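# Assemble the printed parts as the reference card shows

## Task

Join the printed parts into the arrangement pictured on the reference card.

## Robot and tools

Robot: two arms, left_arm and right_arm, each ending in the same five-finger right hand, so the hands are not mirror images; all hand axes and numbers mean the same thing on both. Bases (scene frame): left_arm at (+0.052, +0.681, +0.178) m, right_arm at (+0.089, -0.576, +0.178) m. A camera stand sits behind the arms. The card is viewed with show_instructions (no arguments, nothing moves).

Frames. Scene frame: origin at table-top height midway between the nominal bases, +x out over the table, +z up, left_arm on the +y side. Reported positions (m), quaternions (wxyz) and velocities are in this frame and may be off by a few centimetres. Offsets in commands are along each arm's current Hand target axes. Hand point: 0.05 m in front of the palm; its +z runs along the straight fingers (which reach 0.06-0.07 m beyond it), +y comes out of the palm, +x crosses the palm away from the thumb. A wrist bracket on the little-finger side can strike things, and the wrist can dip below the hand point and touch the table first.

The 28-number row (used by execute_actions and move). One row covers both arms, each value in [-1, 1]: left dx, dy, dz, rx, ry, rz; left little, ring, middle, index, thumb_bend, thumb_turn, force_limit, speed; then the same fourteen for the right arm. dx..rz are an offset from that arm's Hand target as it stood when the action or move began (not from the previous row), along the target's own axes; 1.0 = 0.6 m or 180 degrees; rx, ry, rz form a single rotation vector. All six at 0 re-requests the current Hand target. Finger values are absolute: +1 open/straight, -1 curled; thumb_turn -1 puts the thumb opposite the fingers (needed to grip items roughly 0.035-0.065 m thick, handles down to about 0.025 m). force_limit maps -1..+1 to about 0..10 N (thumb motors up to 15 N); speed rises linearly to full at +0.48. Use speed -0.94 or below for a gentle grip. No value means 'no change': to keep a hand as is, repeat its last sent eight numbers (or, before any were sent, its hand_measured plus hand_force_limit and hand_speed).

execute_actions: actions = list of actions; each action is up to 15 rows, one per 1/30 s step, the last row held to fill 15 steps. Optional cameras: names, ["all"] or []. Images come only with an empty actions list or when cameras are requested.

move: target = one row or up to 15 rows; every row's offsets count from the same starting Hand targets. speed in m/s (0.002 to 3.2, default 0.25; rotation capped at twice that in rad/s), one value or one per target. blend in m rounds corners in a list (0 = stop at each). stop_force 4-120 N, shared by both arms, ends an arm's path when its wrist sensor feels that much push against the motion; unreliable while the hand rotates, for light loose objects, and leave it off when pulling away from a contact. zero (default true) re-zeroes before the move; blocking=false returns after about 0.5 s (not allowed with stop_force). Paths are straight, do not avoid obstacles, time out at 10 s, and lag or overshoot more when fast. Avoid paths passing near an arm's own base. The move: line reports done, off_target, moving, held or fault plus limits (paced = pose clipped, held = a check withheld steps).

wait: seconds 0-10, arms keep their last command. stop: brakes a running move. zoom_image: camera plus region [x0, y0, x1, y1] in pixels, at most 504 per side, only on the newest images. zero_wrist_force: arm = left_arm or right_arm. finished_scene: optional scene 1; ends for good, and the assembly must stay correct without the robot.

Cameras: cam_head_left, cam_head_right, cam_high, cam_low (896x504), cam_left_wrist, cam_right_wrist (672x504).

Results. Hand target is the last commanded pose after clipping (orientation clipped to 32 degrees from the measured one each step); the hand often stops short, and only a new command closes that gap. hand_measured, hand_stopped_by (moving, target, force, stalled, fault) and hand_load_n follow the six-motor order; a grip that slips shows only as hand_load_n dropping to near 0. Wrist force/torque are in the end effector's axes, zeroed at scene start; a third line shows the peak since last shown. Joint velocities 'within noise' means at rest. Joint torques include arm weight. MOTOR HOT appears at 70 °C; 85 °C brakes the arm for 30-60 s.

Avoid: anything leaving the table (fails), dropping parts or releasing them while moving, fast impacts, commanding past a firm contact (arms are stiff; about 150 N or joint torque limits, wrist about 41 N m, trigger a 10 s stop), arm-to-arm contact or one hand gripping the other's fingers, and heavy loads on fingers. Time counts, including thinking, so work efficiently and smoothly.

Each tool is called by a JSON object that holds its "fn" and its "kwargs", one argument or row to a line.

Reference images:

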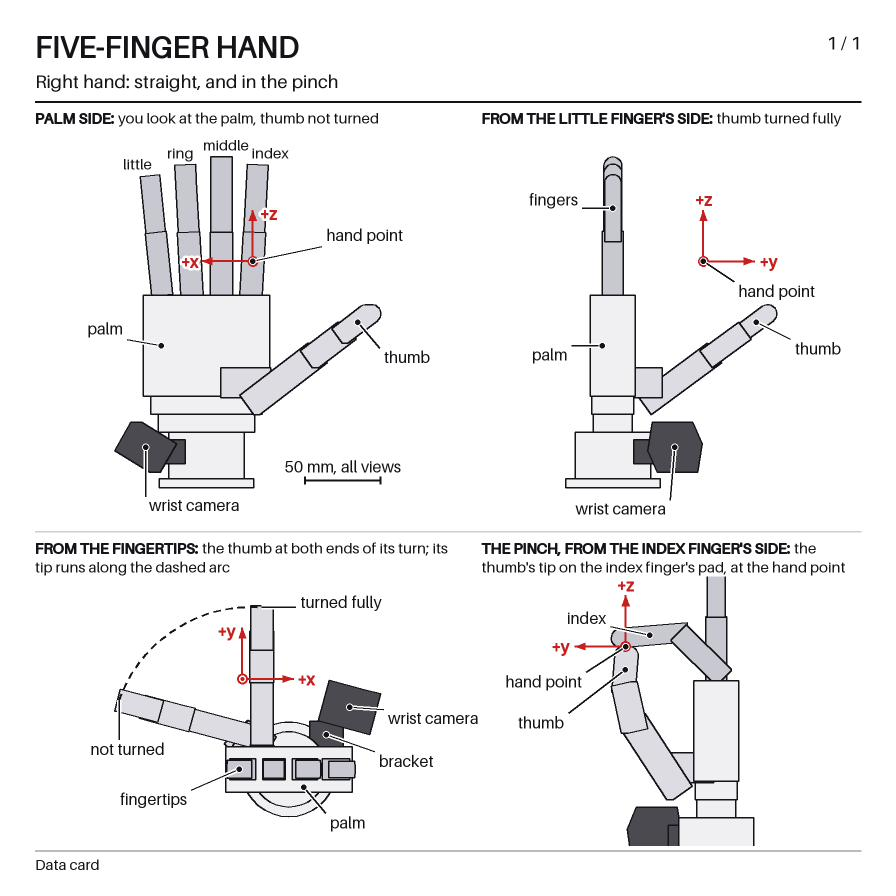

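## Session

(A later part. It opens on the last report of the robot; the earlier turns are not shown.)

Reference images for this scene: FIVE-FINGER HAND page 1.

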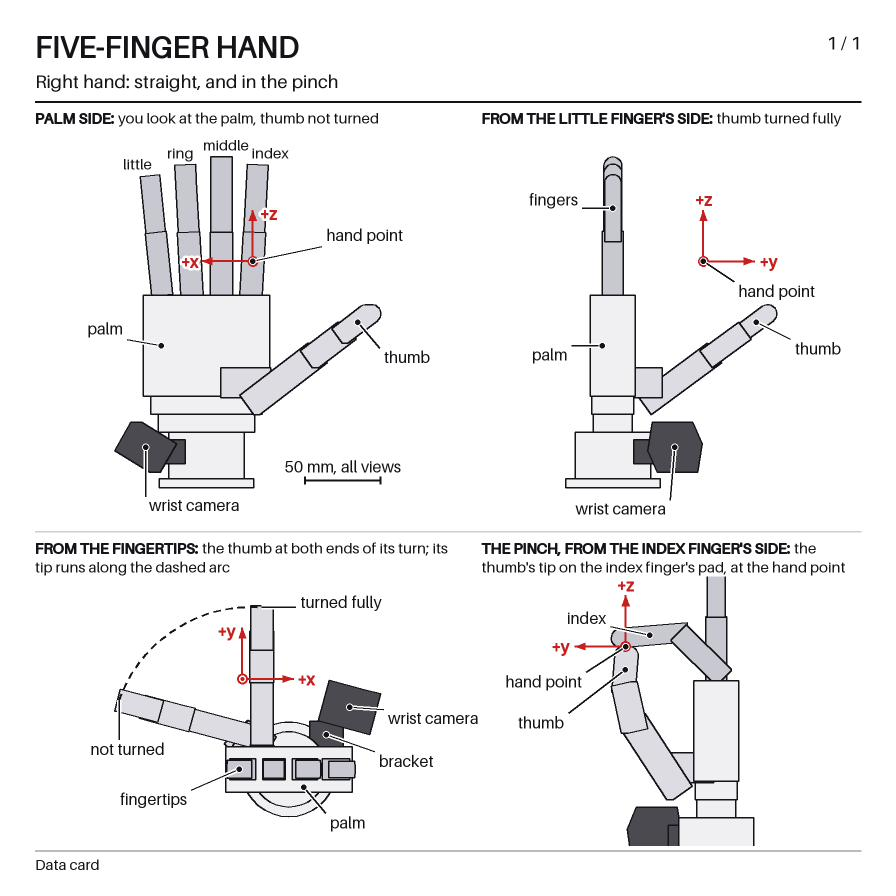

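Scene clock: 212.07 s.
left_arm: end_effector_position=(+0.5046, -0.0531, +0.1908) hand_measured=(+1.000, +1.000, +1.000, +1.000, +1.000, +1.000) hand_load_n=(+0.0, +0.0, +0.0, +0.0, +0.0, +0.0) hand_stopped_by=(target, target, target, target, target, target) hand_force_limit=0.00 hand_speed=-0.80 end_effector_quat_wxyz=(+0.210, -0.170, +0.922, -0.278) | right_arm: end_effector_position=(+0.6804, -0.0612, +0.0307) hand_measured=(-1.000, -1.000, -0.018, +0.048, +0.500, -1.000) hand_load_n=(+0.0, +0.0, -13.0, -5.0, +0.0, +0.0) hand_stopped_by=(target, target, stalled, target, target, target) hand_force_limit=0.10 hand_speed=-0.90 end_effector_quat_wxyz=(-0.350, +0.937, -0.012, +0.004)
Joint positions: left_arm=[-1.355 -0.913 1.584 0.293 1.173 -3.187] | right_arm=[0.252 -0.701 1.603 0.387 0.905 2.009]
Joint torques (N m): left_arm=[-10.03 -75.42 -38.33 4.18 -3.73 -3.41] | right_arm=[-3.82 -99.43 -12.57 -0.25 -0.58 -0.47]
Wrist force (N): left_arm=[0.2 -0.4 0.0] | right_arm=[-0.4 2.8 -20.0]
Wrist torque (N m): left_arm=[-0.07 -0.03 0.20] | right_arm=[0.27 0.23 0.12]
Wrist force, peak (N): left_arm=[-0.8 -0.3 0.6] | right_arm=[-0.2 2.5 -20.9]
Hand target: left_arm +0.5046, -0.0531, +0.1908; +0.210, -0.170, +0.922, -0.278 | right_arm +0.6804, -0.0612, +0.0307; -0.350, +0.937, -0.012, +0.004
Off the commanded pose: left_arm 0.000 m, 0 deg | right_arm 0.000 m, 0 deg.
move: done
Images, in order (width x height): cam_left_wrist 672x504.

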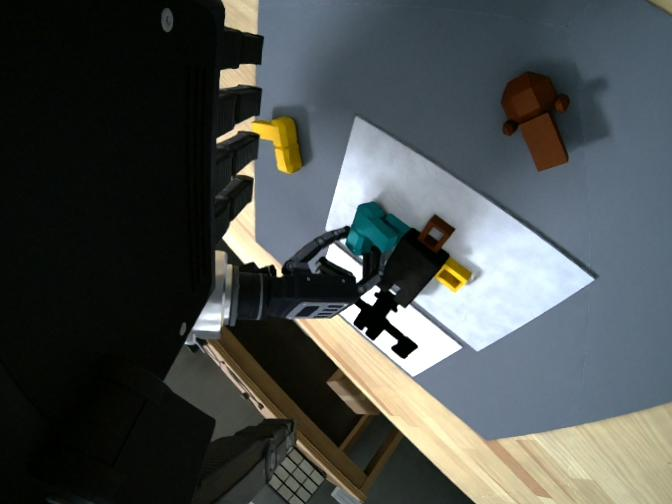

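{"fn": "move", "kwargs": {
  "target": [
    [0,0,0,0,0,0,1,1,1,1,1,1,0,-0.8,0,-0.0066,-0.0076,0,0,0,-1,-1,0.08,0.05,0.5,-1,0.1,-0.9],
    [0,0,0,0,0,0,1,1,1,1,1,1,0,-0.8,0,-0.0066,-0.0076,0,0,0,-1,-1,0.13,0.13,0.5,-1,0.1,-0.8]
  ],
  "speed": 0.02,
  "cameras": ["cam_left_wrist"]
}}

{"fn": "zoom_image", "kwargs": {
  "camera": "cam_left_wrist",
  "region": [340, 195, 430, 265]
}}

Scene clock: 214.17 s.
left_arm: end_effector_position=(+0.5046, -0.0531, +0.1908) hand_measured=(+1.000, +1.000, +1.000, +1.000, +1.000, +1.000) hand_load_n=(+0.0, +0.0, +0.0, +0.0, +0.0, +0.0) hand_stopped_by=(target, target, target, target, target, target) hand_force_limit=0.00 hand_speed=-0.80 end_effector_quat_wxyz=(+0.210, -0.170, +0.922, -0.278) | right_arm: end_effector_position=(+0.6804, -0.0612, +0.0367) hand_measured=(-1.000, -1.000, +0.130, +0.128, +0.500, -1.000) hand_load_n=(+0.0, +0.0, +0.0, -7.5, +0.0, +0.0) hand_stopped_by=(target, target, target, target, target, target) hand_force_limit=0.10 hand_speed=-0.80 end_effector_quat_wxyz=(-0.350, +0.937, -0.012, +0.004)
Joint positions: left_arm=[-1.355 -0.913 1.584 0.293 1.173 -3.187] | right_arm=[0.252 -0.709 1.604 0.394 0.904 2.009]
Joint torques (N m): left_arm=[-10.48 -73.82 -40.04 4.2 -4.02 -3.76] | right_arm=[13.09 -115.05 -15.04 5.39 -2.76 2.26]
Wrist force (N): left_arm=[-0.1 -0.5 -0.1] | right_arm=[1.7 8.7 -8.0]
Wrist torque (N m): left_arm=[-0.08 0.01 0.17] | right_arm=[0.19 -0.06 0.22]
Wrist force, peak (N): left_arm=[-1.0 -0.3 0.2] | right_arm=[0.0 2.9 -20.3]
Hand target: left_arm +0.5046, -0.0531, +0.1908; +0.210, -0.170, +0.922, -0.278 | right_arm +0.6804, -0.0612, +0.0367; -0.350, +0.937, -0.012, +0.004
Off the commanded pose: left_arm 0.000 m, 0 deg | right_arm 0.000 m, 0 deg.
move: done
Images, in order (width x height): cam_left_wrist 672x504.

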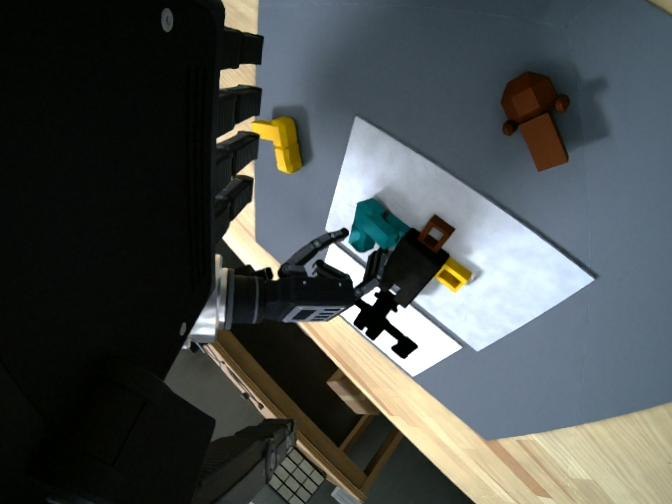

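Scaled by 5.600 from the camera's 672x504 image, which has a finer 960x720 frame.

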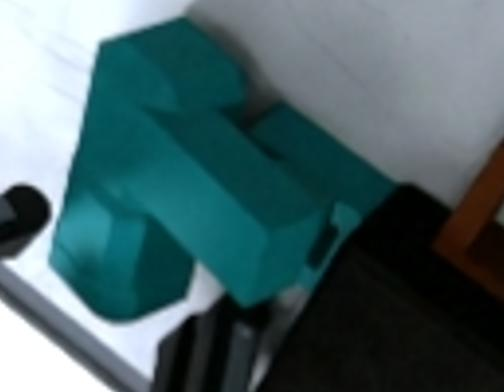

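{"fn": "move", "kwargs": {
  "target": [0,0,0,0,0,0,1,1,1,1,1,1,0,-0.8,0,-0.0766,-0.0881,0,0,0,-1,-1,0.13,0.128,0.5,-1,0.1,-0.8],
  "speed": 0.05,
  "cameras": ["cam_left_wrist"]
}}

{"fn": "zoom_image", "kwargs": {
  "camera": "cam_left_wrist",
  "region": [340, 195, 430, 265]
}}

{"fn": "zoom_image", "kwargs": {
  "camera": "cam_left_wrist",
  "region": [370, 205, 415, 250]
}}

Scene clock: 217.67 s.
left_arm: end_effector_position=(+0.5046, -0.0531, +0.1908) hand_measured=(+1.000, +1.000, +1.000, +1.000, +1.000, +1.000) hand_load_n=(+0.0, +0.0, +0.0, -0.5, +0.0, +0.0) hand_stopped_by=(target, target, target, target, target, target) hand_force_limit=0.00 hand_speed=-0.80 end_effector_quat_wxyz=(+0.210, -0.170, +0.922, -0.278) | right_arm: end_effector_position=(+0.6804, -0.0611, +0.1065) hand_measured=(-1.000, -1.000, +0.130, +0.128, +0.500, -1.000) hand_load_n=(+0.0, +0.0, +0.0, +0.0, +0.0, +0.0) hand_stopped_by=(target, target, target, target, target, target) hand_force_limit=0.10 hand_speed=-0.80 end_effector_quat_wxyz=(-0.350, +0.937, -0.012, +0.004)
Joint positions: left_arm=[-1.355 -0.913 1.584 0.293 1.173 -3.187] | right_arm=[0.252 -0.795 1.607 0.477 0.904 2.009]
Joint torques (N m): left_arm=[-10.21 -74.51 -39.01 4.03 -3.53 -3.72] | right_arm=[10.88 -115.97 -37.58 6.66 2.44 0.56]
Wrist force (N): left_arm=[0.1 -0.4 0.0] | right_arm=[0.0 2.7 -0.5]
Wrist torque (N m): left_arm=[-0.08 -0.03 0.19] | right_arm=[0.18 0.07 0.20]
Wrist force, peak (N): left_arm=[-0.6 -0.9 0.2] | right_arm=[1.5 8.5 -8.5]
Hand target: left_arm +0.5046, -0.0531, +0.1908; +0.210, -0.170, +0.922, -0.278 | right_arm +0.6804, -0.0611, +0.1067; -0.350, +0.937, -0.012, +0.004
Off the commanded pose: left_arm 0.000 m, 0 deg | right_arm 0.000 m, 0 deg.
move: done
Images, in order (width x height): cam_left_wrist 672x504.

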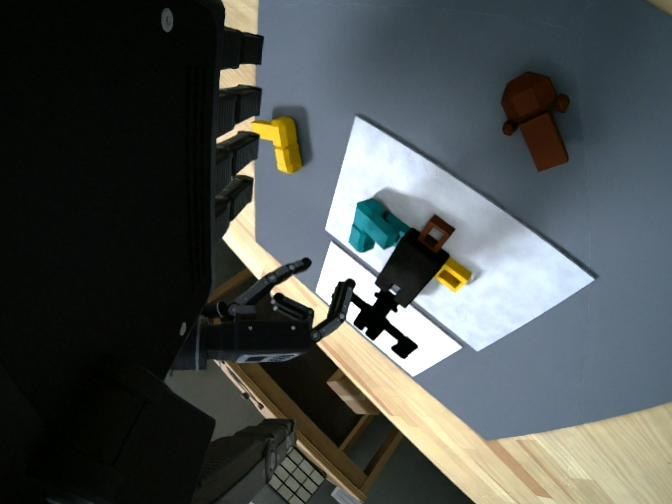

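Scaled by 5.600 from the camera's 672x504 image, which has a finer 960x720 frame.

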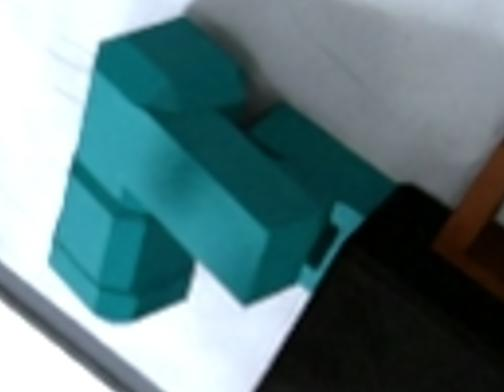

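Scaled by 11.200 from the camera's 672x504 image, which has a finer 960x720 frame.

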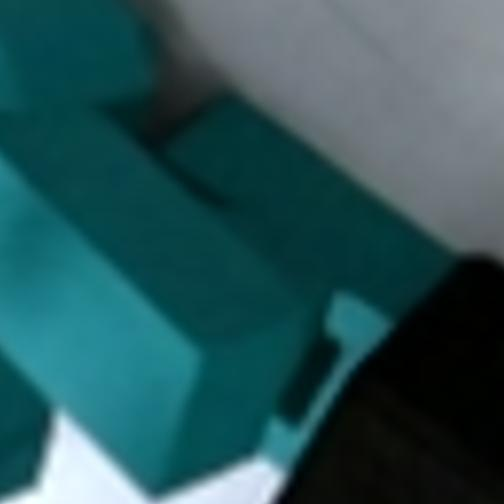

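{"fn": "move", "kwargs": {
  "target": [0,0,0,0,0,0,1,1,1,1,1,1,0,-0.8,-0.0073,0.0638,0.0328,0.1056,0,0,-1,-1,1,1,0.5,-1,0.1,-0.3],
  "speed": 0.1
}}

{"fn": "move", "kwargs": {
  "target": [0,0,0,0,0,0,1,1,1,1,1,1,0,-0.8,0,0.0505,0.0292,0,-0.0481,-0.0278,-1,-1,1,1,0.5,-1,0.1,-0.3],
  "speed": 0.08,
  "cameras": ["cam_left_wrist","cam_right_wrist"]
}}

{"fn": "zoom_image", "kwargs": {
  "camera": "cam_left_wrist",
  "region": [340, 195, 430, 265]
}}

{"fn": "zoom_image", "kwargs": {
  "camera": "cam_right_wrist",
  "region": [240, 180, 440, 330]
}}

Scene clock: 221.40 s.
left_arm: end_effector_position=(+0.5046, -0.0531, +0.1908) hand_measured=(+1.000, +1.000, +1.000, +1.000, +1.000, +1.000) hand_load_n=(+0.0, +0.0, +0.0, +0.0, -0.5, +0.0) hand_stopped_by=(target, target, target, target, target, target) hand_force_limit=0.00 hand_speed=-0.80 end_effector_quat_wxyz=(+0.210, -0.170, +0.922, -0.278) | right_arm: end_effector_position=(+0.6756, -0.0770, +0.0668) hand_measured=(-1.000, -1.000, +1.000, +1.000, +0.500, -1.000) hand_load_n=(+0.0, +0.0, +0.0, +0.0, +0.0, +0.0) hand_stopped_by=(target, target, target, target, target, target) hand_force_limit=0.10 hand_speed=-0.30 end_effector_quat_wxyz=(-0.500, +0.866, -0.011, +0.006)
Joint positions: left_arm=[-1.355 -0.913 1.584 0.293 1.173 -3.187] | right_arm=[0.131 -0.738 1.722 0.229 0.564 1.989]
Joint torques (N m): left_arm=[-10.34 -76.66 -40.23 4.13 -3.84 -3.55] | right_arm=[-16.13 -68.79 -8.24 -0.22 -5.79 2.32]
Wrist force (N): left_arm=[-0.6 -0.3 0.2] | right_arm=[0.2 2.4 -1.2]
Wrist torque (N m): left_arm=[-0.08 0.07 0.15] | right_arm=[0.23 0.06 0.31]
Wrist force, peak (N): left_arm=[-1.0 -0.6 0.2] | right_arm=[-0.5 3.4 -1.3]
Hand target: left_arm +0.5046, -0.0531, +0.1908; +0.210, -0.170, +0.922, -0.278 | right_arm +0.6756, -0.0770, +0.0668; -0.500, +0.866, -0.011, +0.006
Off the commanded pose: left_arm 0.000 m, 0 deg | right_arm 0.000 m, 0 deg.
move: done

Scene clock: 223.13 s.
left_arm: end_effector_position=(+0.5046, -0.0531, +0.1908) hand_measured=(+1.000, +1.000, +1.000, +1.000, +1.000, +1.000) hand_load_n=(+0.0, +0.0, +0.0, +0.0, +0.0, +0.0) hand_stopped_by=(target, target, target, target, target, target) hand_force_limit=0.00 hand_speed=-0.80 end_effector_quat_wxyz=(+0.210, -0.170, +0.922, -0.278) | right_arm: end_effector_position=(+0.6756, -0.0770, +0.0318) hand_measured=(-1.000, -1.000, +1.000, +1.000, +0.500, -1.000) hand_load_n=(+0.0, +0.0, +0.0, +0.0, +0.0, +0.0) hand_stopped_by=(target, target, target, target, target, target) hand_force_limit=0.10 hand_speed=-0.30 end_effector_quat_wxyz=(-0.498, +0.864, +0.064, -0.037)
Joint positions: left_arm=[-1.355 -0.913 1.584 0.293 1.173 -3.187] | right_arm=[0.132 -0.607 1.605 0.494 0.526 1.662]
Joint torques (N m): left_arm=[-10.45 -73.9 -39.24 3.88 -3.6 -3.79] | right_arm=[14.59 -75.61 -31.29 6.87 -5.95 -3.93]
Wrist force (N): left_arm=[-0.3 -0.1 -0.1] | right_arm=[0.1 2.8 -0.6]
Wrist torque (N m): left_arm=[-0.03 0.03 0.19] | right_arm=[0.18 0.07 0.29]
Wrist force, peak (N): left_arm=[-0.5 -0.4 -0.7] | right_arm=[0.0 3.1 -2.0]
Hand target: left_arm +0.5046, -0.0531, +0.1908; +0.210, -0.170, +0.922, -0.278 | right_arm +0.6756, -0.0770, +0.0318; -0.498, +0.864, +0.064, -0.037
Off the commanded pose: left_arm 0.000 m, 0 deg | right_arm 0.000 m, 0 deg.
move: done
Images, in order (width x height): cam_left_wrist 672x504, cam_right_wrist 672x504.

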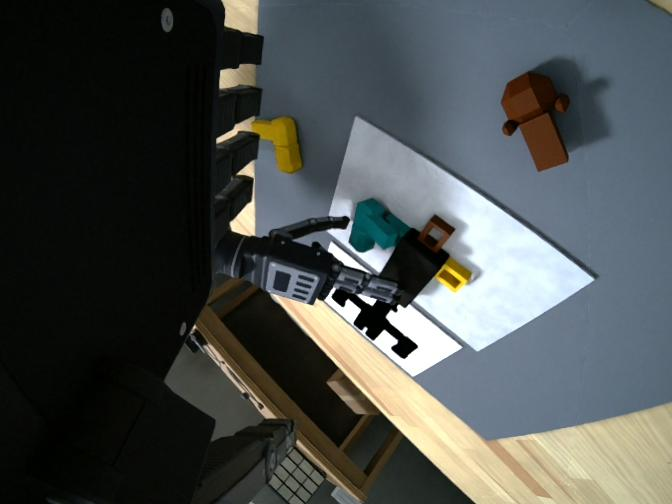

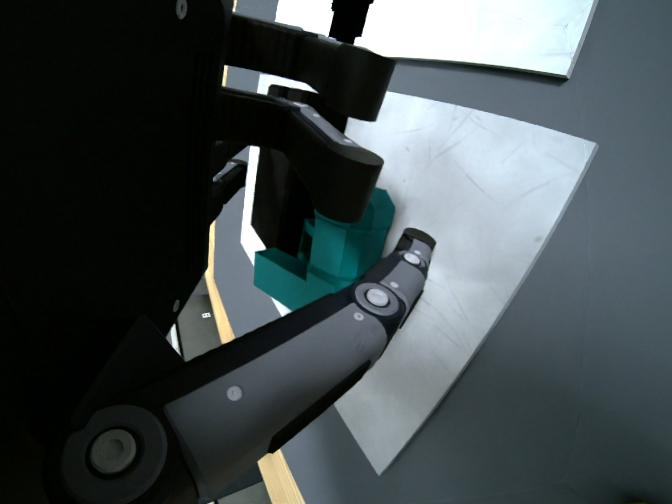

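Scaled by 5.600 from the camera's 672x504 image, which has a finer 960x720 frame.

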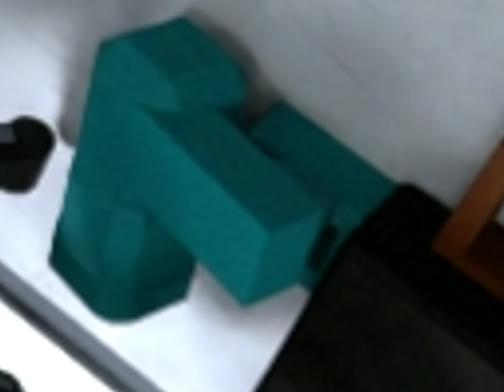

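Scaled by 2.520 from the camera's 672x504 image, which has a finer 960x720 frame.

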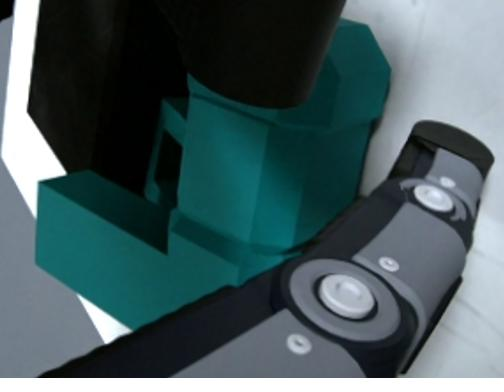

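{"fn": "move", "kwargs": {
  "target": [
    [0,0,0,0,0,0,1,1,1,1,1,1,0,-0.8,0,-0.0722,-0.0417,0,0,0,-1,-1,1,1,0.5,-1,0.1,-0.3],
    [0,0,0,0,0,0,1,1,1,1,1,1,0,-0.8,-0.0133,-0.0772,-0.033,0,0,0,-1,-1,0.13,0.13,0.5,-1,0.1,-0.3],
    [0,0,0,0,0,0,1,1,1,1,1,1,0,-0.8,-0.0133,-0.005,0.0087,0,0,0,-1,-1,0.13,0.13,0.5,-1,0.1,-0.3]
  ],
  "speed": 0.08,
  "cameras": ["cam_left_wrist","cam_right_wrist"]
}}

{"fn": "zoom_image", "kwargs": {
  "camera": "cam_left_wrist",
  "region": [340, 195, 430, 265]
}}

{"fn": "zoom_image", "kwargs": {
  "camera": "cam_right_wrist",
  "region": [240, 180, 440, 330]
}}

Scene clock: 227.73 s.
left_arm: end_effector_position=(+0.5046, -0.0531, +0.1908) hand_measured=(+1.000, +1.000, +1.000, +1.000, +1.000, +1.000) hand_load_n=(+0.0, +0.0, +0.0, +0.0, +0.0, -0.5) hand_stopped_by=(target, target, target, target, target, target) hand_force_limit=0.00 hand_speed=-0.80 end_effector_quat_wxyz=(+0.210, -0.170, +0.922, -0.278) | right_arm: end_effector_position=(+0.6670, -0.0722, +0.0322) hand_measured=(-1.000, -1.000, +0.130, +0.130, +0.500, -1.000) hand_load_n=(+0.0, +0.0, +0.0, -6.5, +0.0, +0.0) hand_stopped_by=(target, target, target, target, target, target) hand_force_limit=0.10 hand_speed=-0.30 end_effector_quat_wxyz=(-0.498, +0.864, +0.064, -0.037)
Joint positions: left_arm=[-1.355 -0.913 1.584 0.293 1.173 -3.187] | right_arm=[0.141 -0.615 1.62 0.472 0.527 1.68]
Joint torques (N m): left_arm=[-9.05 -75.03 -39.31 3.91 -3.59 -4.05] | right_arm=[-5.75 -38.76 -14.99 -2.44 2.55 2.58]
Wrist force (N): left_arm=[-0.6 -0.7 0.0] | right_arm=[9.7 -33.1 -29.3]
Wrist torque (N m): left_arm=[-0.11 0.08 0.14] | right_arm=[1.45 0.22 0.35]
Wrist force, peak (N): left_arm=[-0.8 -0.9 -0.1] | right_arm=[9.7 -33.1 -29.3]
Hand target: left_arm +0.5046, -0.0531, +0.1908; +0.210, -0.170, +0.922, -0.278 | right_arm +0.6668, -0.0722, +0.0318; -0.498, +0.864, +0.064, -0.037
Off the commanded pose: left_arm 0.000 m, 0 deg | right_arm 0.000 m, 0 deg.
move: done
Images, in order (width x height): cam_left_wrist 672x504, cam_right_wrist 672x504.

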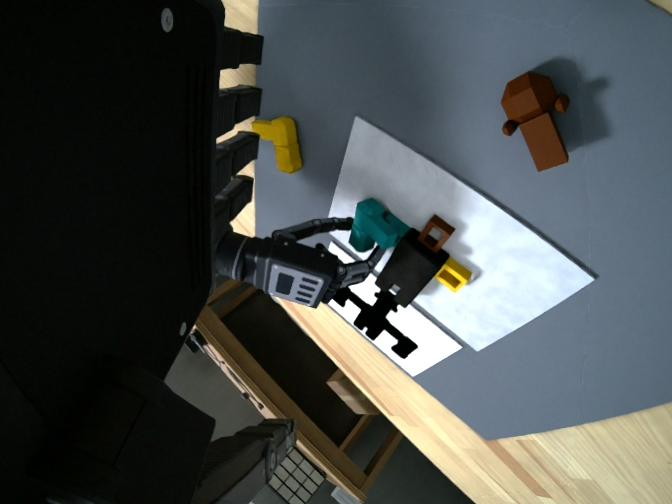

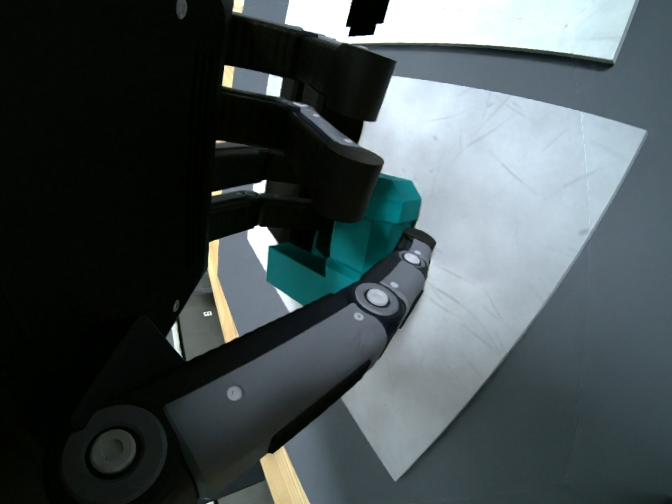

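Scaled by 5.600 from the camera's 672x504 image, which has a finer 960x720 frame.

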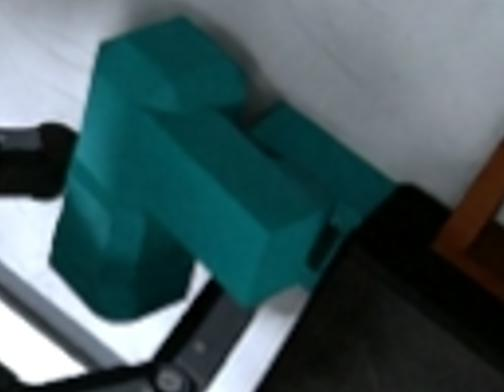

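Scaled by 2.520 from the camera's 672x504 image, which has a finer 960x720 frame.

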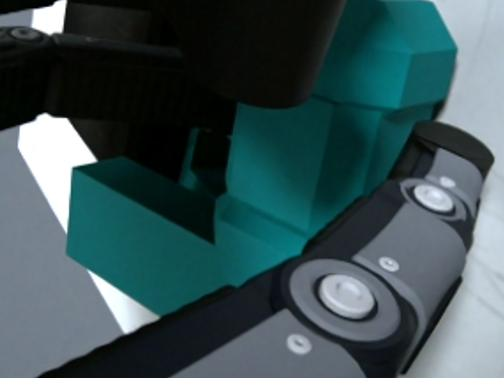

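{"fn": "move", "kwargs": {
  "target": [0,0,0,0,0,0,1,1,1,1,1,1,0,-0.8,0,-0.0433,-0.025,0,0,0,-1,-1,0.13,0.13,0.5,-1,0.1,-0.3],
  "speed": 0.06,
  "cameras": ["cam_left_wrist","cam_right_wrist"]
}}

{"fn": "zoom_image", "kwargs": {
  "camera": "cam_left_wrist",
  "region": [320, 185, 440, 280]
}}

{"fn": "zoom_image", "kwargs": {
  "camera": "cam_right_wrist",
  "region": [240, 180, 440, 330]
}}

Scene clock: 229.03 s.
left_arm: end_effector_position=(+0.5046, -0.0531, +0.1908) hand_measured=(+1.000, +1.000, +1.000, +1.000, +1.000, +1.000) hand_load_n=(+0.0, +0.0, -0.5, +0.0, -0.5, +0.0) hand_stopped_by=(target, target, target, target, target, target) hand_force_limit=0.00 hand_speed=-0.80 end_effector_quat_wxyz=(+0.210, -0.170, +0.922, -0.278) | right_arm: end_effector_position=(+0.6668, -0.0722, +0.0615) hand_measured=(-1.000, -1.000, +0.130, +0.130, +0.500, -1.000) hand_load_n=(+0.0, +0.0, +0.0, +0.0, +0.0, +0.0) hand_stopped_by=(target, target, target, target, target, target) hand_force_limit=0.10 hand_speed=-0.30 end_effector_quat_wxyz=(-0.498, +0.864, +0.064, -0.037)
Joint positions: left_arm=[-1.355 -0.913 1.584 0.293 1.173 -3.187] | right_arm=[0.141 -0.655 1.63 0.502 0.527 1.68]
Joint torques (N m): left_arm=[-8.85 -74.42 -39.36 4.02 -3.54 -3.88] | right_arm=[11.93 -112.65 -10.04 7.09 -6.3 -1.37]
Wrist force (N): left_arm=[-0.4 -0.4 0.3] | right_arm=[0.6 1.6 0.9]
Wrist torque (N m): left_arm=[-0.10 0.03 0.17] | right_arm=[-0.08 -0.04 0.05]
Wrist force, peak (N): left_arm=[-0.3 -1.0 -0.1] | right_arm=[14.0 -37.5 -31.5]
Hand target: left_arm +0.5046, -0.0531, +0.1908; +0.210, -0.170, +0.922, -0.278 | right_arm +0.6668, -0.0722, +0.0618; -0.498, +0.864, +0.064, -0.037
Off the commanded pose: left_arm 0.000 m, 0 deg | right_arm 0.000 m, 0 deg.
move: done
Images, in order (width x height): cam_left_wrist 672x504, cam_right_wrist 672x504.

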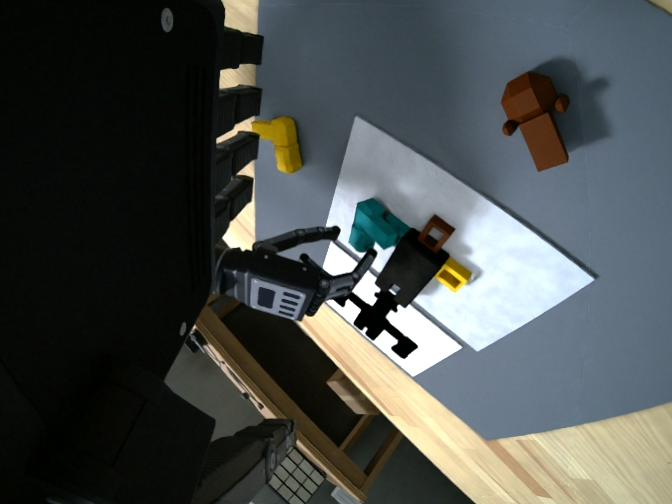

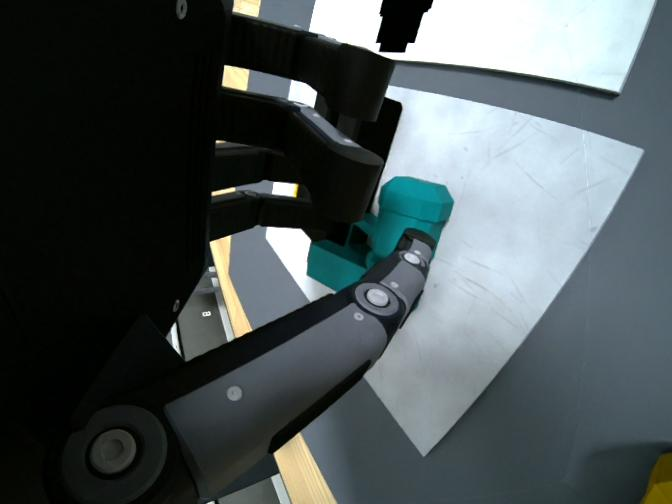

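Scaled by 4.200 from the camera's 672x504 image, which has a finer 960x720 frame.

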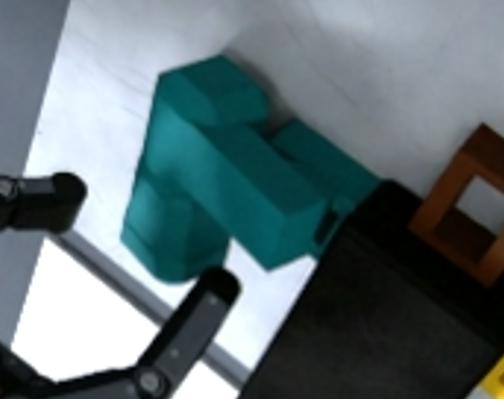

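Scaled by 2.520 from the camera's 672x504 image, which has a finer 960x720 frame.

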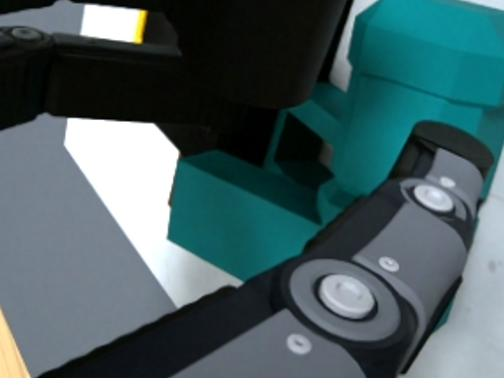

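{"fn": "move", "kwargs": {
  "target": [0,0,0,0,0,0,1,1,1,1,1,1,0,-0.8,0.0163,0.0077,0.0133,0,0.0265,0.0153,-1,-1,0.0,0.0,0.75,-1,0.1,-0.3],
  "speed": 0.06,
  "cameras": ["cam_left_wrist","cam_right_wrist","cam_low"]
}}

{"fn": "zoom_image", "kwargs": {
  "camera": "cam_left_wrist",
  "region": [320, 185, 440, 280]
}}

{"fn": "zoom_image", "kwargs": {
  "camera": "cam_right_wrist",
  "region": [240, 180, 440, 330]
}}

{"fn": "zoom_image", "kwargs": {
  "camera": "cam_low",
  "region": [370, 250, 470, 320]
}}

Scene clock: 231.30 s.
left_arm: end_effector_position=(+0.5046, -0.0531, +0.1908) hand_measured=(+1.000, +1.000, +1.000, +1.000, +1.000, +1.000) hand_load_n=(+0.0, +0.0, +0.0, +0.0, +0.0, -0.5) hand_stopped_by=(target, target, target, target, target, target) hand_force_limit=0.00 hand_speed=-0.80 end_effector_quat_wxyz=(+0.210, -0.170, +0.922, -0.278) | right_arm: end_effector_position=(+0.6758, -0.0662, +0.0538) hand_measured=(-1.000, -1.000, +0.000, +0.000, +0.750, -1.000) hand_load_n=(+0.0, +0.5, +0.0, +0.5, +0.0, +0.0) hand_stopped_by=(target, target, target, target, target, target) hand_force_limit=0.10 hand_speed=-0.30 end_effector_quat_wxyz=(-0.500, +0.866, +0.023, -0.013)
Joint positions: left_arm=[-1.355 -0.913 1.584 0.293 1.173 -3.187] | right_arm=[0.146 -0.682 1.661 0.331 0.544 1.874]
Joint torques (N m): left_arm=[-11.45 -75.66 -38.91 4.09 -3.54 -3.68] | right_arm=[15.34 -112.75 -9.44 0.27 2.44 4.18]
Wrist force (N): left_arm=[-0.1 -0.3 -0.2] | right_arm=[0.4 1.1 0.1]
Wrist torque (N m): left_arm=[-0.04 0.01 0.18] | right_arm=[-0.10 -0.03 0.05]
Wrist force, peak (N): left_arm=[-0.7 -0.7 0.5] | right_arm=[0.5 1.9 0.9]
Hand target: left_arm +0.5046, -0.0531, +0.1908; +0.210, -0.170, +0.922, -0.278 | right_arm +0.6758, -0.0662, +0.0538; -0.500, +0.866, +0.023, -0.013
Off the commanded pose: left_arm 0.000 m, 0 deg | right_arm 0.000 m, 0 deg.
move: done
Images, in order (width x height): cam_low 896x504, cam_left_wrist 672x504, cam_right_wrist 672x504.

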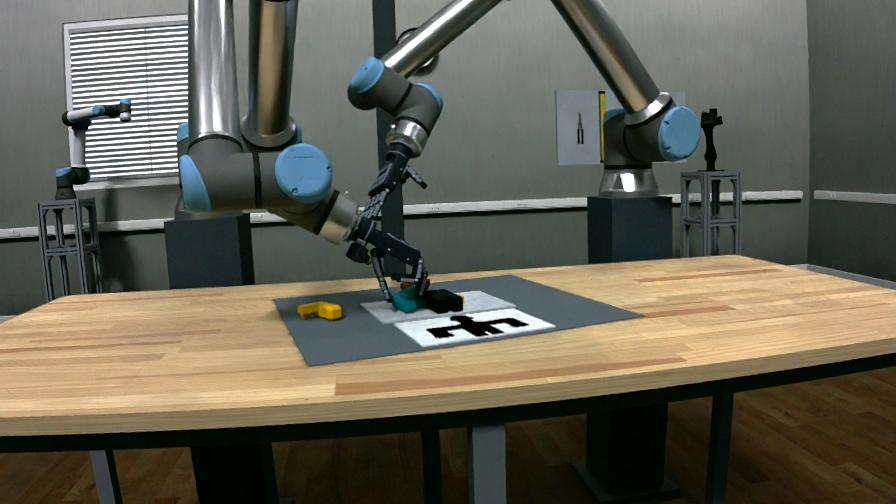

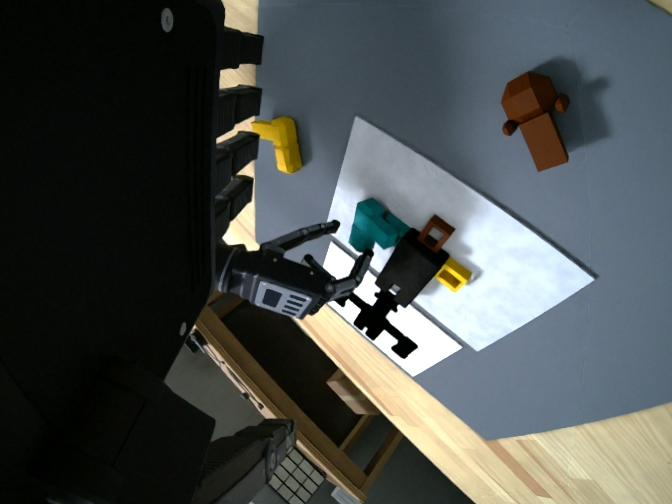

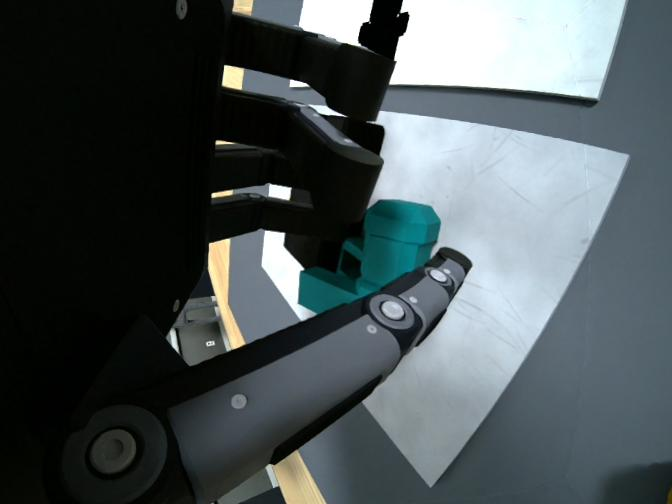

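Scaled by 4.200 from the camera's 672x504 image, which has a finer 960x720 frame.

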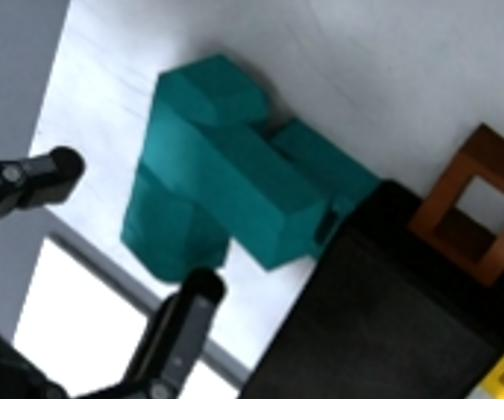

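Scaled by 2.520 from the camera's 672x504 image, which has a finer 960x720 frame.

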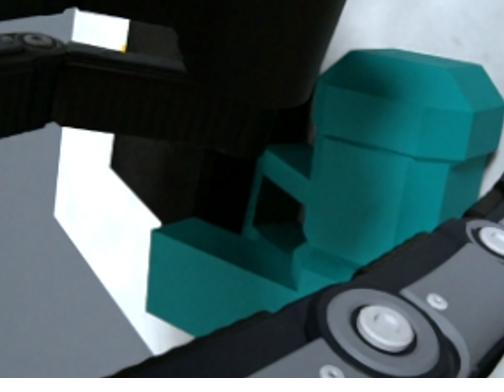

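Scaled by 5.040.

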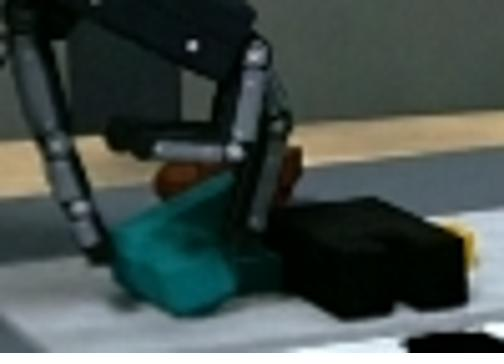

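{"fn": "move", "kwargs": {
  "target": [
    [0,0,0,0,0,0,1,1,1,1,1,1,0,-0.8,0.0257,-0.0018,0.0032,0,0,0,-1,-1,0.05,0.05,0.75,-1,0.1,-0.3],
    [0,0,0,0,0,0,1,1,1,1,1,1,0,-0.8,0.0257,0.0285,0.0207,0,0,0,-1,-1,0.05,0.05,0.75,-1,0.1,-0.3]
  ],
  "speed": 0.03,
  "stop_force": 5,
  "cameras": ["cam_left_wrist","cam_right_wrist"]
}}

{"fn": "zoom_image", "kwargs": {
  "camera": "cam_left_wrist",
  "region": [320, 185, 440, 280]
}}

{"fn": "zoom_image", "kwargs": {
  "camera": "cam_right_wrist",
  "region": [240, 180, 440, 330]
}}

Scene clock: 234.80 s.
left_arm: end_effector_position=(+0.5046, -0.0531, +0.1908) hand_measured=(+1.000, +1.000, +1.000, +1.000, +1.000, +1.000) hand_load_n=(+0.0, +0.0, +0.0, +0.0, +0.0, +0.0) hand_stopped_by=(target, target, target, target, target, target) hand_force_limit=0.00 hand_speed=-0.80 end_effector_quat_wxyz=(+0.210, -0.170, +0.922, -0.278) | right_arm: end_effector_position=(+0.6911, -0.0632, +0.0328) hand_measured=(-1.000, -1.000, +0.050, +0.050, +0.750, -1.000) hand_load_n=(+0.0, +0.0, +0.0, +0.0, +0.0, +0.0) hand_stopped_by=(target, target, target, target, target, target) hand_force_limit=0.10 hand_speed=-0.30 end_effector_quat_wxyz=(-0.500, +0.866, +0.023, -0.013)
Joint positions: left_arm=[-1.355 -0.913 1.584 0.293 1.173 -3.187] | right_arm=[0.145 -0.64 1.62 0.33 0.544 1.874]
Joint torques (N m): left_arm=[-9.39 -76.14 -39.65 3.8 -3.53 -3.6] | right_arm=[-5.31 -73 -32.03 0.26 -5.69 1.95]
Wrist force (N): left_arm=[-0.7 -0.2 0.3] | right_arm=[0.8 1.6 0.6]
Wrist torque (N m): left_arm=[-0.06 0.08 0.15] | right_arm=[-0.09 -0.07 0.10]
Wrist force, peak (N): left_arm=[-0.6 -0.8 0.6] | right_arm=[0.7 2.2 0.9]
Hand target: left_arm +0.5046, -0.0531, +0.1908; +0.210, -0.170, +0.922, -0.278 | right_arm +0.6911, -0.0632, +0.0328; -0.500, +0.866, +0.023, -0.013
Off the commanded pose: left_arm 0.000 m, 0 deg | right_arm 0.000 m, 0 deg.
move: done
Images, in order (width x height): cam_left_wrist 672x504, cam_right_wrist 672x504.

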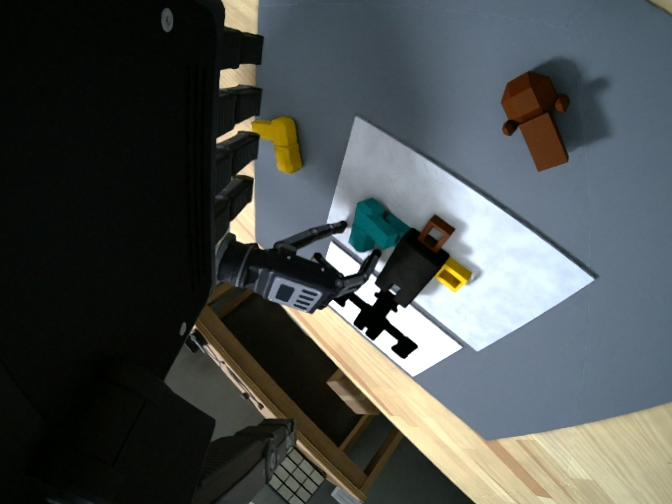

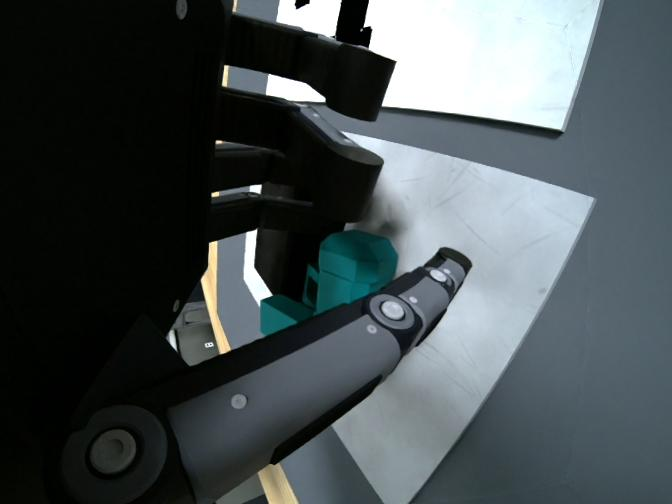

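Scaled by 4.200 from the camera's 672x504 image, which has a finer 960x720 frame.

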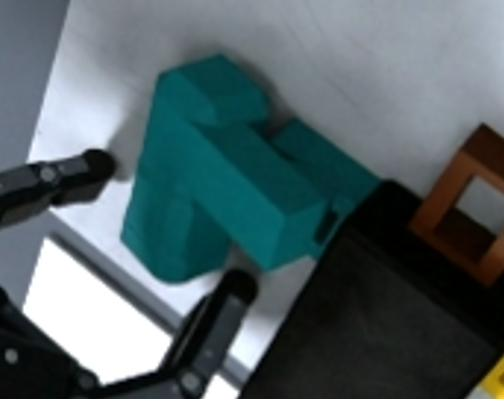

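Scaled by 2.520 from the camera's 672x504 image, which has a finer 960x720 frame.

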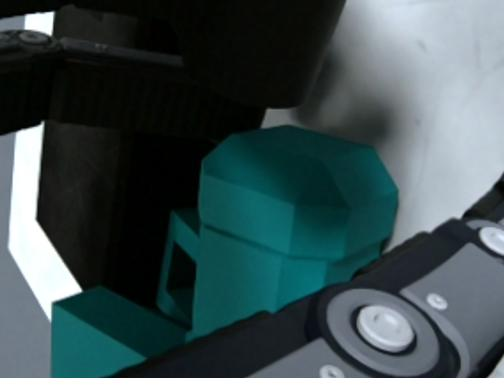

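{"fn": "move", "kwargs": {
  "target": [0,0,0,0,0,0,1,1,1,1,1,1,0,-0.8,-0.0055,0,0,0,0,0,-1,-1,0.05,0.05,0.55,-1,-0.7,-0.8],
  "speed": 0.03
}}

{"fn": "move", "kwargs": {
  "target": [0,0,0,0,0,0,1,1,1,1,1,1,0,-0.8,0,0,0,0,0,0,-1,-1,-0.4,-0.4,0.55,-1,-0.6,-0.9],
  "cameras": ["cam_left_wrist","cam_right_wrist"]
}}

{"fn": "zoom_image", "kwargs": {
  "camera": "cam_left_wrist",
  "region": [320, 185, 440, 280]
}}

{"fn": "zoom_image", "kwargs": {
  "camera": "cam_right_wrist",
  "region": [240, 180, 440, 330]
}}

Scene clock: 237.30 s.
left_arm: end_effector_position=(+0.5046, -0.0531, +0.1908) hand_measured=(+1.000, +1.000, +1.000, +1.000, +1.000, +1.000) hand_load_n=(+0.0, +0.0, +0.0, +0.0, +0.0, +0.0) hand_stopped_by=(target, target, target, target, target, target) hand_force_limit=0.00 hand_speed=-0.80 end_effector_quat_wxyz=(+0.210, -0.170, +0.922, -0.278) | right_arm: end_effector_position=(+0.6878, -0.0634, +0.0328) hand_measured=(-1.000, -1.000, +0.050, +0.050, +0.550, -1.000) hand_load_n=(+0.0, +0.0, +0.0, +0.0, +0.0, +0.0) hand_stopped_by=(target, target, target, target, target, target) hand_force_limit=-0.70 hand_speed=-0.80 end_effector_quat_wxyz=(-0.500, +0.866, +0.023, -0.013)
Joint positions: left_arm=[-1.355 -0.913 1.584 0.293 1.173 -3.187] | right_arm=[0.146 -0.643 1.627 0.325 0.545 1.875]
Joint torques (N m): left_arm=[-11.05 -77.09 -38.83 3.97 -3.36 -3.55] | right_arm=[13.04 -116.25 -8.85 -0.3 1.98 3.44]
Wrist force (N): left_arm=[-0.8 -0.4 0.6] | right_arm=[0.3 1.3 0.6]
Wrist torque (N m): left_arm=[-0.11 0.08 0.15] | right_arm=[-0.14 0.00 0.06]
Wrist force, peak (N): left_arm=[-0.7 -0.8 -0.6] | right_arm=[0.7 1.9 0.9]
Hand target: left_arm +0.5046, -0.0531, +0.1908; +0.210, -0.170, +0.922, -0.278 | right_arm +0.6878, -0.0634, +0.0328; -0.500, +0.866, +0.023, -0.013
Off the commanded pose: left_arm 0.000 m, 0 deg | right_arm 0.000 m, 0 deg.
move: done

Scene clock: 239.17 s.
left_arm: end_effector_position=(+0.5046, -0.0531, +0.1908) hand_measured=(+1.000, +1.000, +1.000, +1.000, +1.000, +1.000) hand_load_n=(+0.0, +0.0, +0.0, +0.0, +0.0, +0.0) hand_stopped_by=(target, target, target, target, target, target) hand_force_limit=0.00 hand_speed=-0.80 end_effector_quat_wxyz=(+0.210, -0.170, +0.922, -0.278) | right_arm: end_effector_position=(+0.6878, -0.0634, +0.0328) hand_measured=(-1.000, -1.000, -0.400, -0.400, +0.550, -1.000) hand_load_n=(+0.0, +0.0, +0.0, +0.0, +0.0, +0.0) hand_stopped_by=(target, target, target, target, target, target) hand_force_limit=-0.60 hand_speed=-0.90 end_effector_quat_wxyz=(-0.500, +0.866, +0.023, -0.013)
Joint positions: left_arm=[-1.355 -0.913 1.584 0.293 1.173 -3.187] | right_arm=[0.146 -0.643 1.627 0.325 0.545 1.875]
Joint torques (N m): left_arm=[-9.22 -75.81 -39.28 3.57 -3.6 -3.95] | right_arm=[15.32 -114.74 -10.06 0.16 2.36 3.28]
Wrist force (N): left_arm=[-0.6 -0.6 -0.2] | right_arm=[0.3 1.7 1.0]
Wrist torque (N m): left_arm=[-0.08 0.08 0.15] | right_arm=[-0.09 -0.02 0.08]
Wrist force, peak (N): left_arm=[-1.0 -0.5 -0.1] | right_arm=[0.3 1.7 1.0]
Hand target: left_arm +0.5046, -0.0531, +0.1908; +0.210, -0.170, +0.922, -0.278 | right_arm +0.6878, -0.0634, +0.0328; -0.500, +0.866, +0.023, -0.013
Off the commanded pose: left_arm 0.000 m, 0 deg | right_arm 0.000 m, 0 deg.
move: done
Images, in order (width x height): cam_left_wrist 672x504, cam_right_wrist 672x504.

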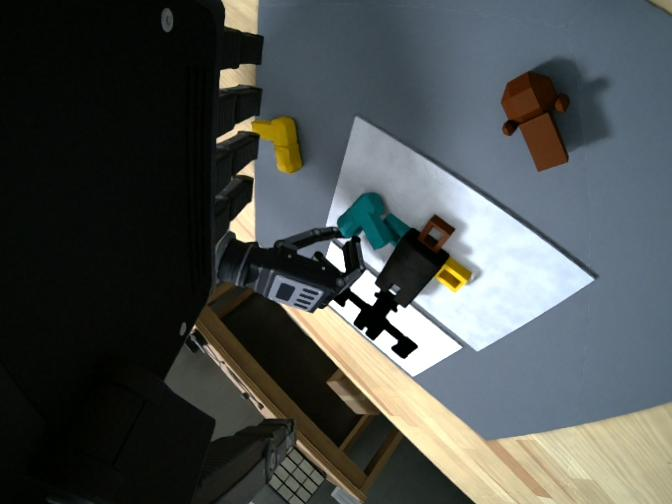

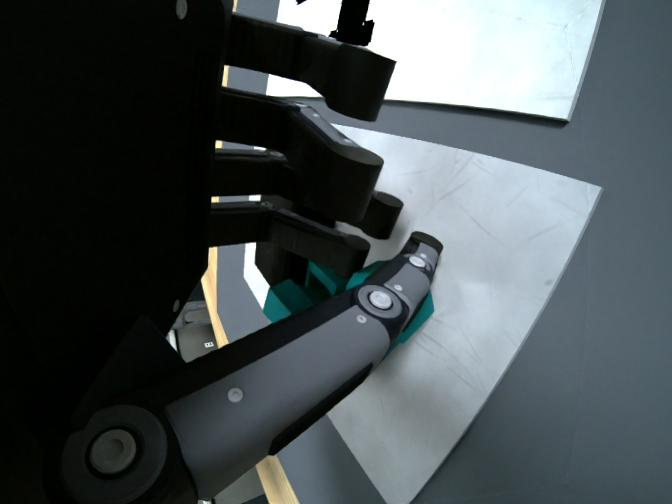

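Scaled by 4.200 from the camera's 672x504 image, which has a finer 960x720 frame.

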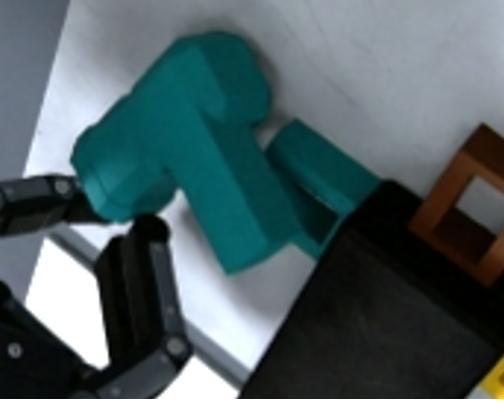

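Scaled by 2.520 from the camera's 672x504 image, which has a finer 960x720 frame.

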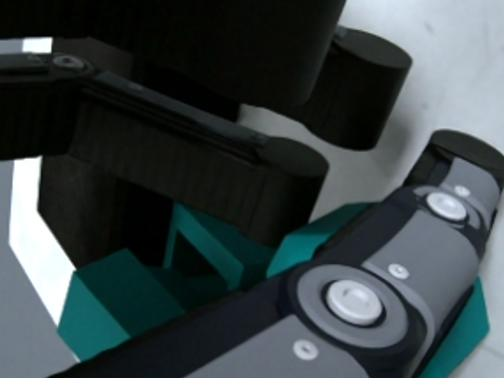

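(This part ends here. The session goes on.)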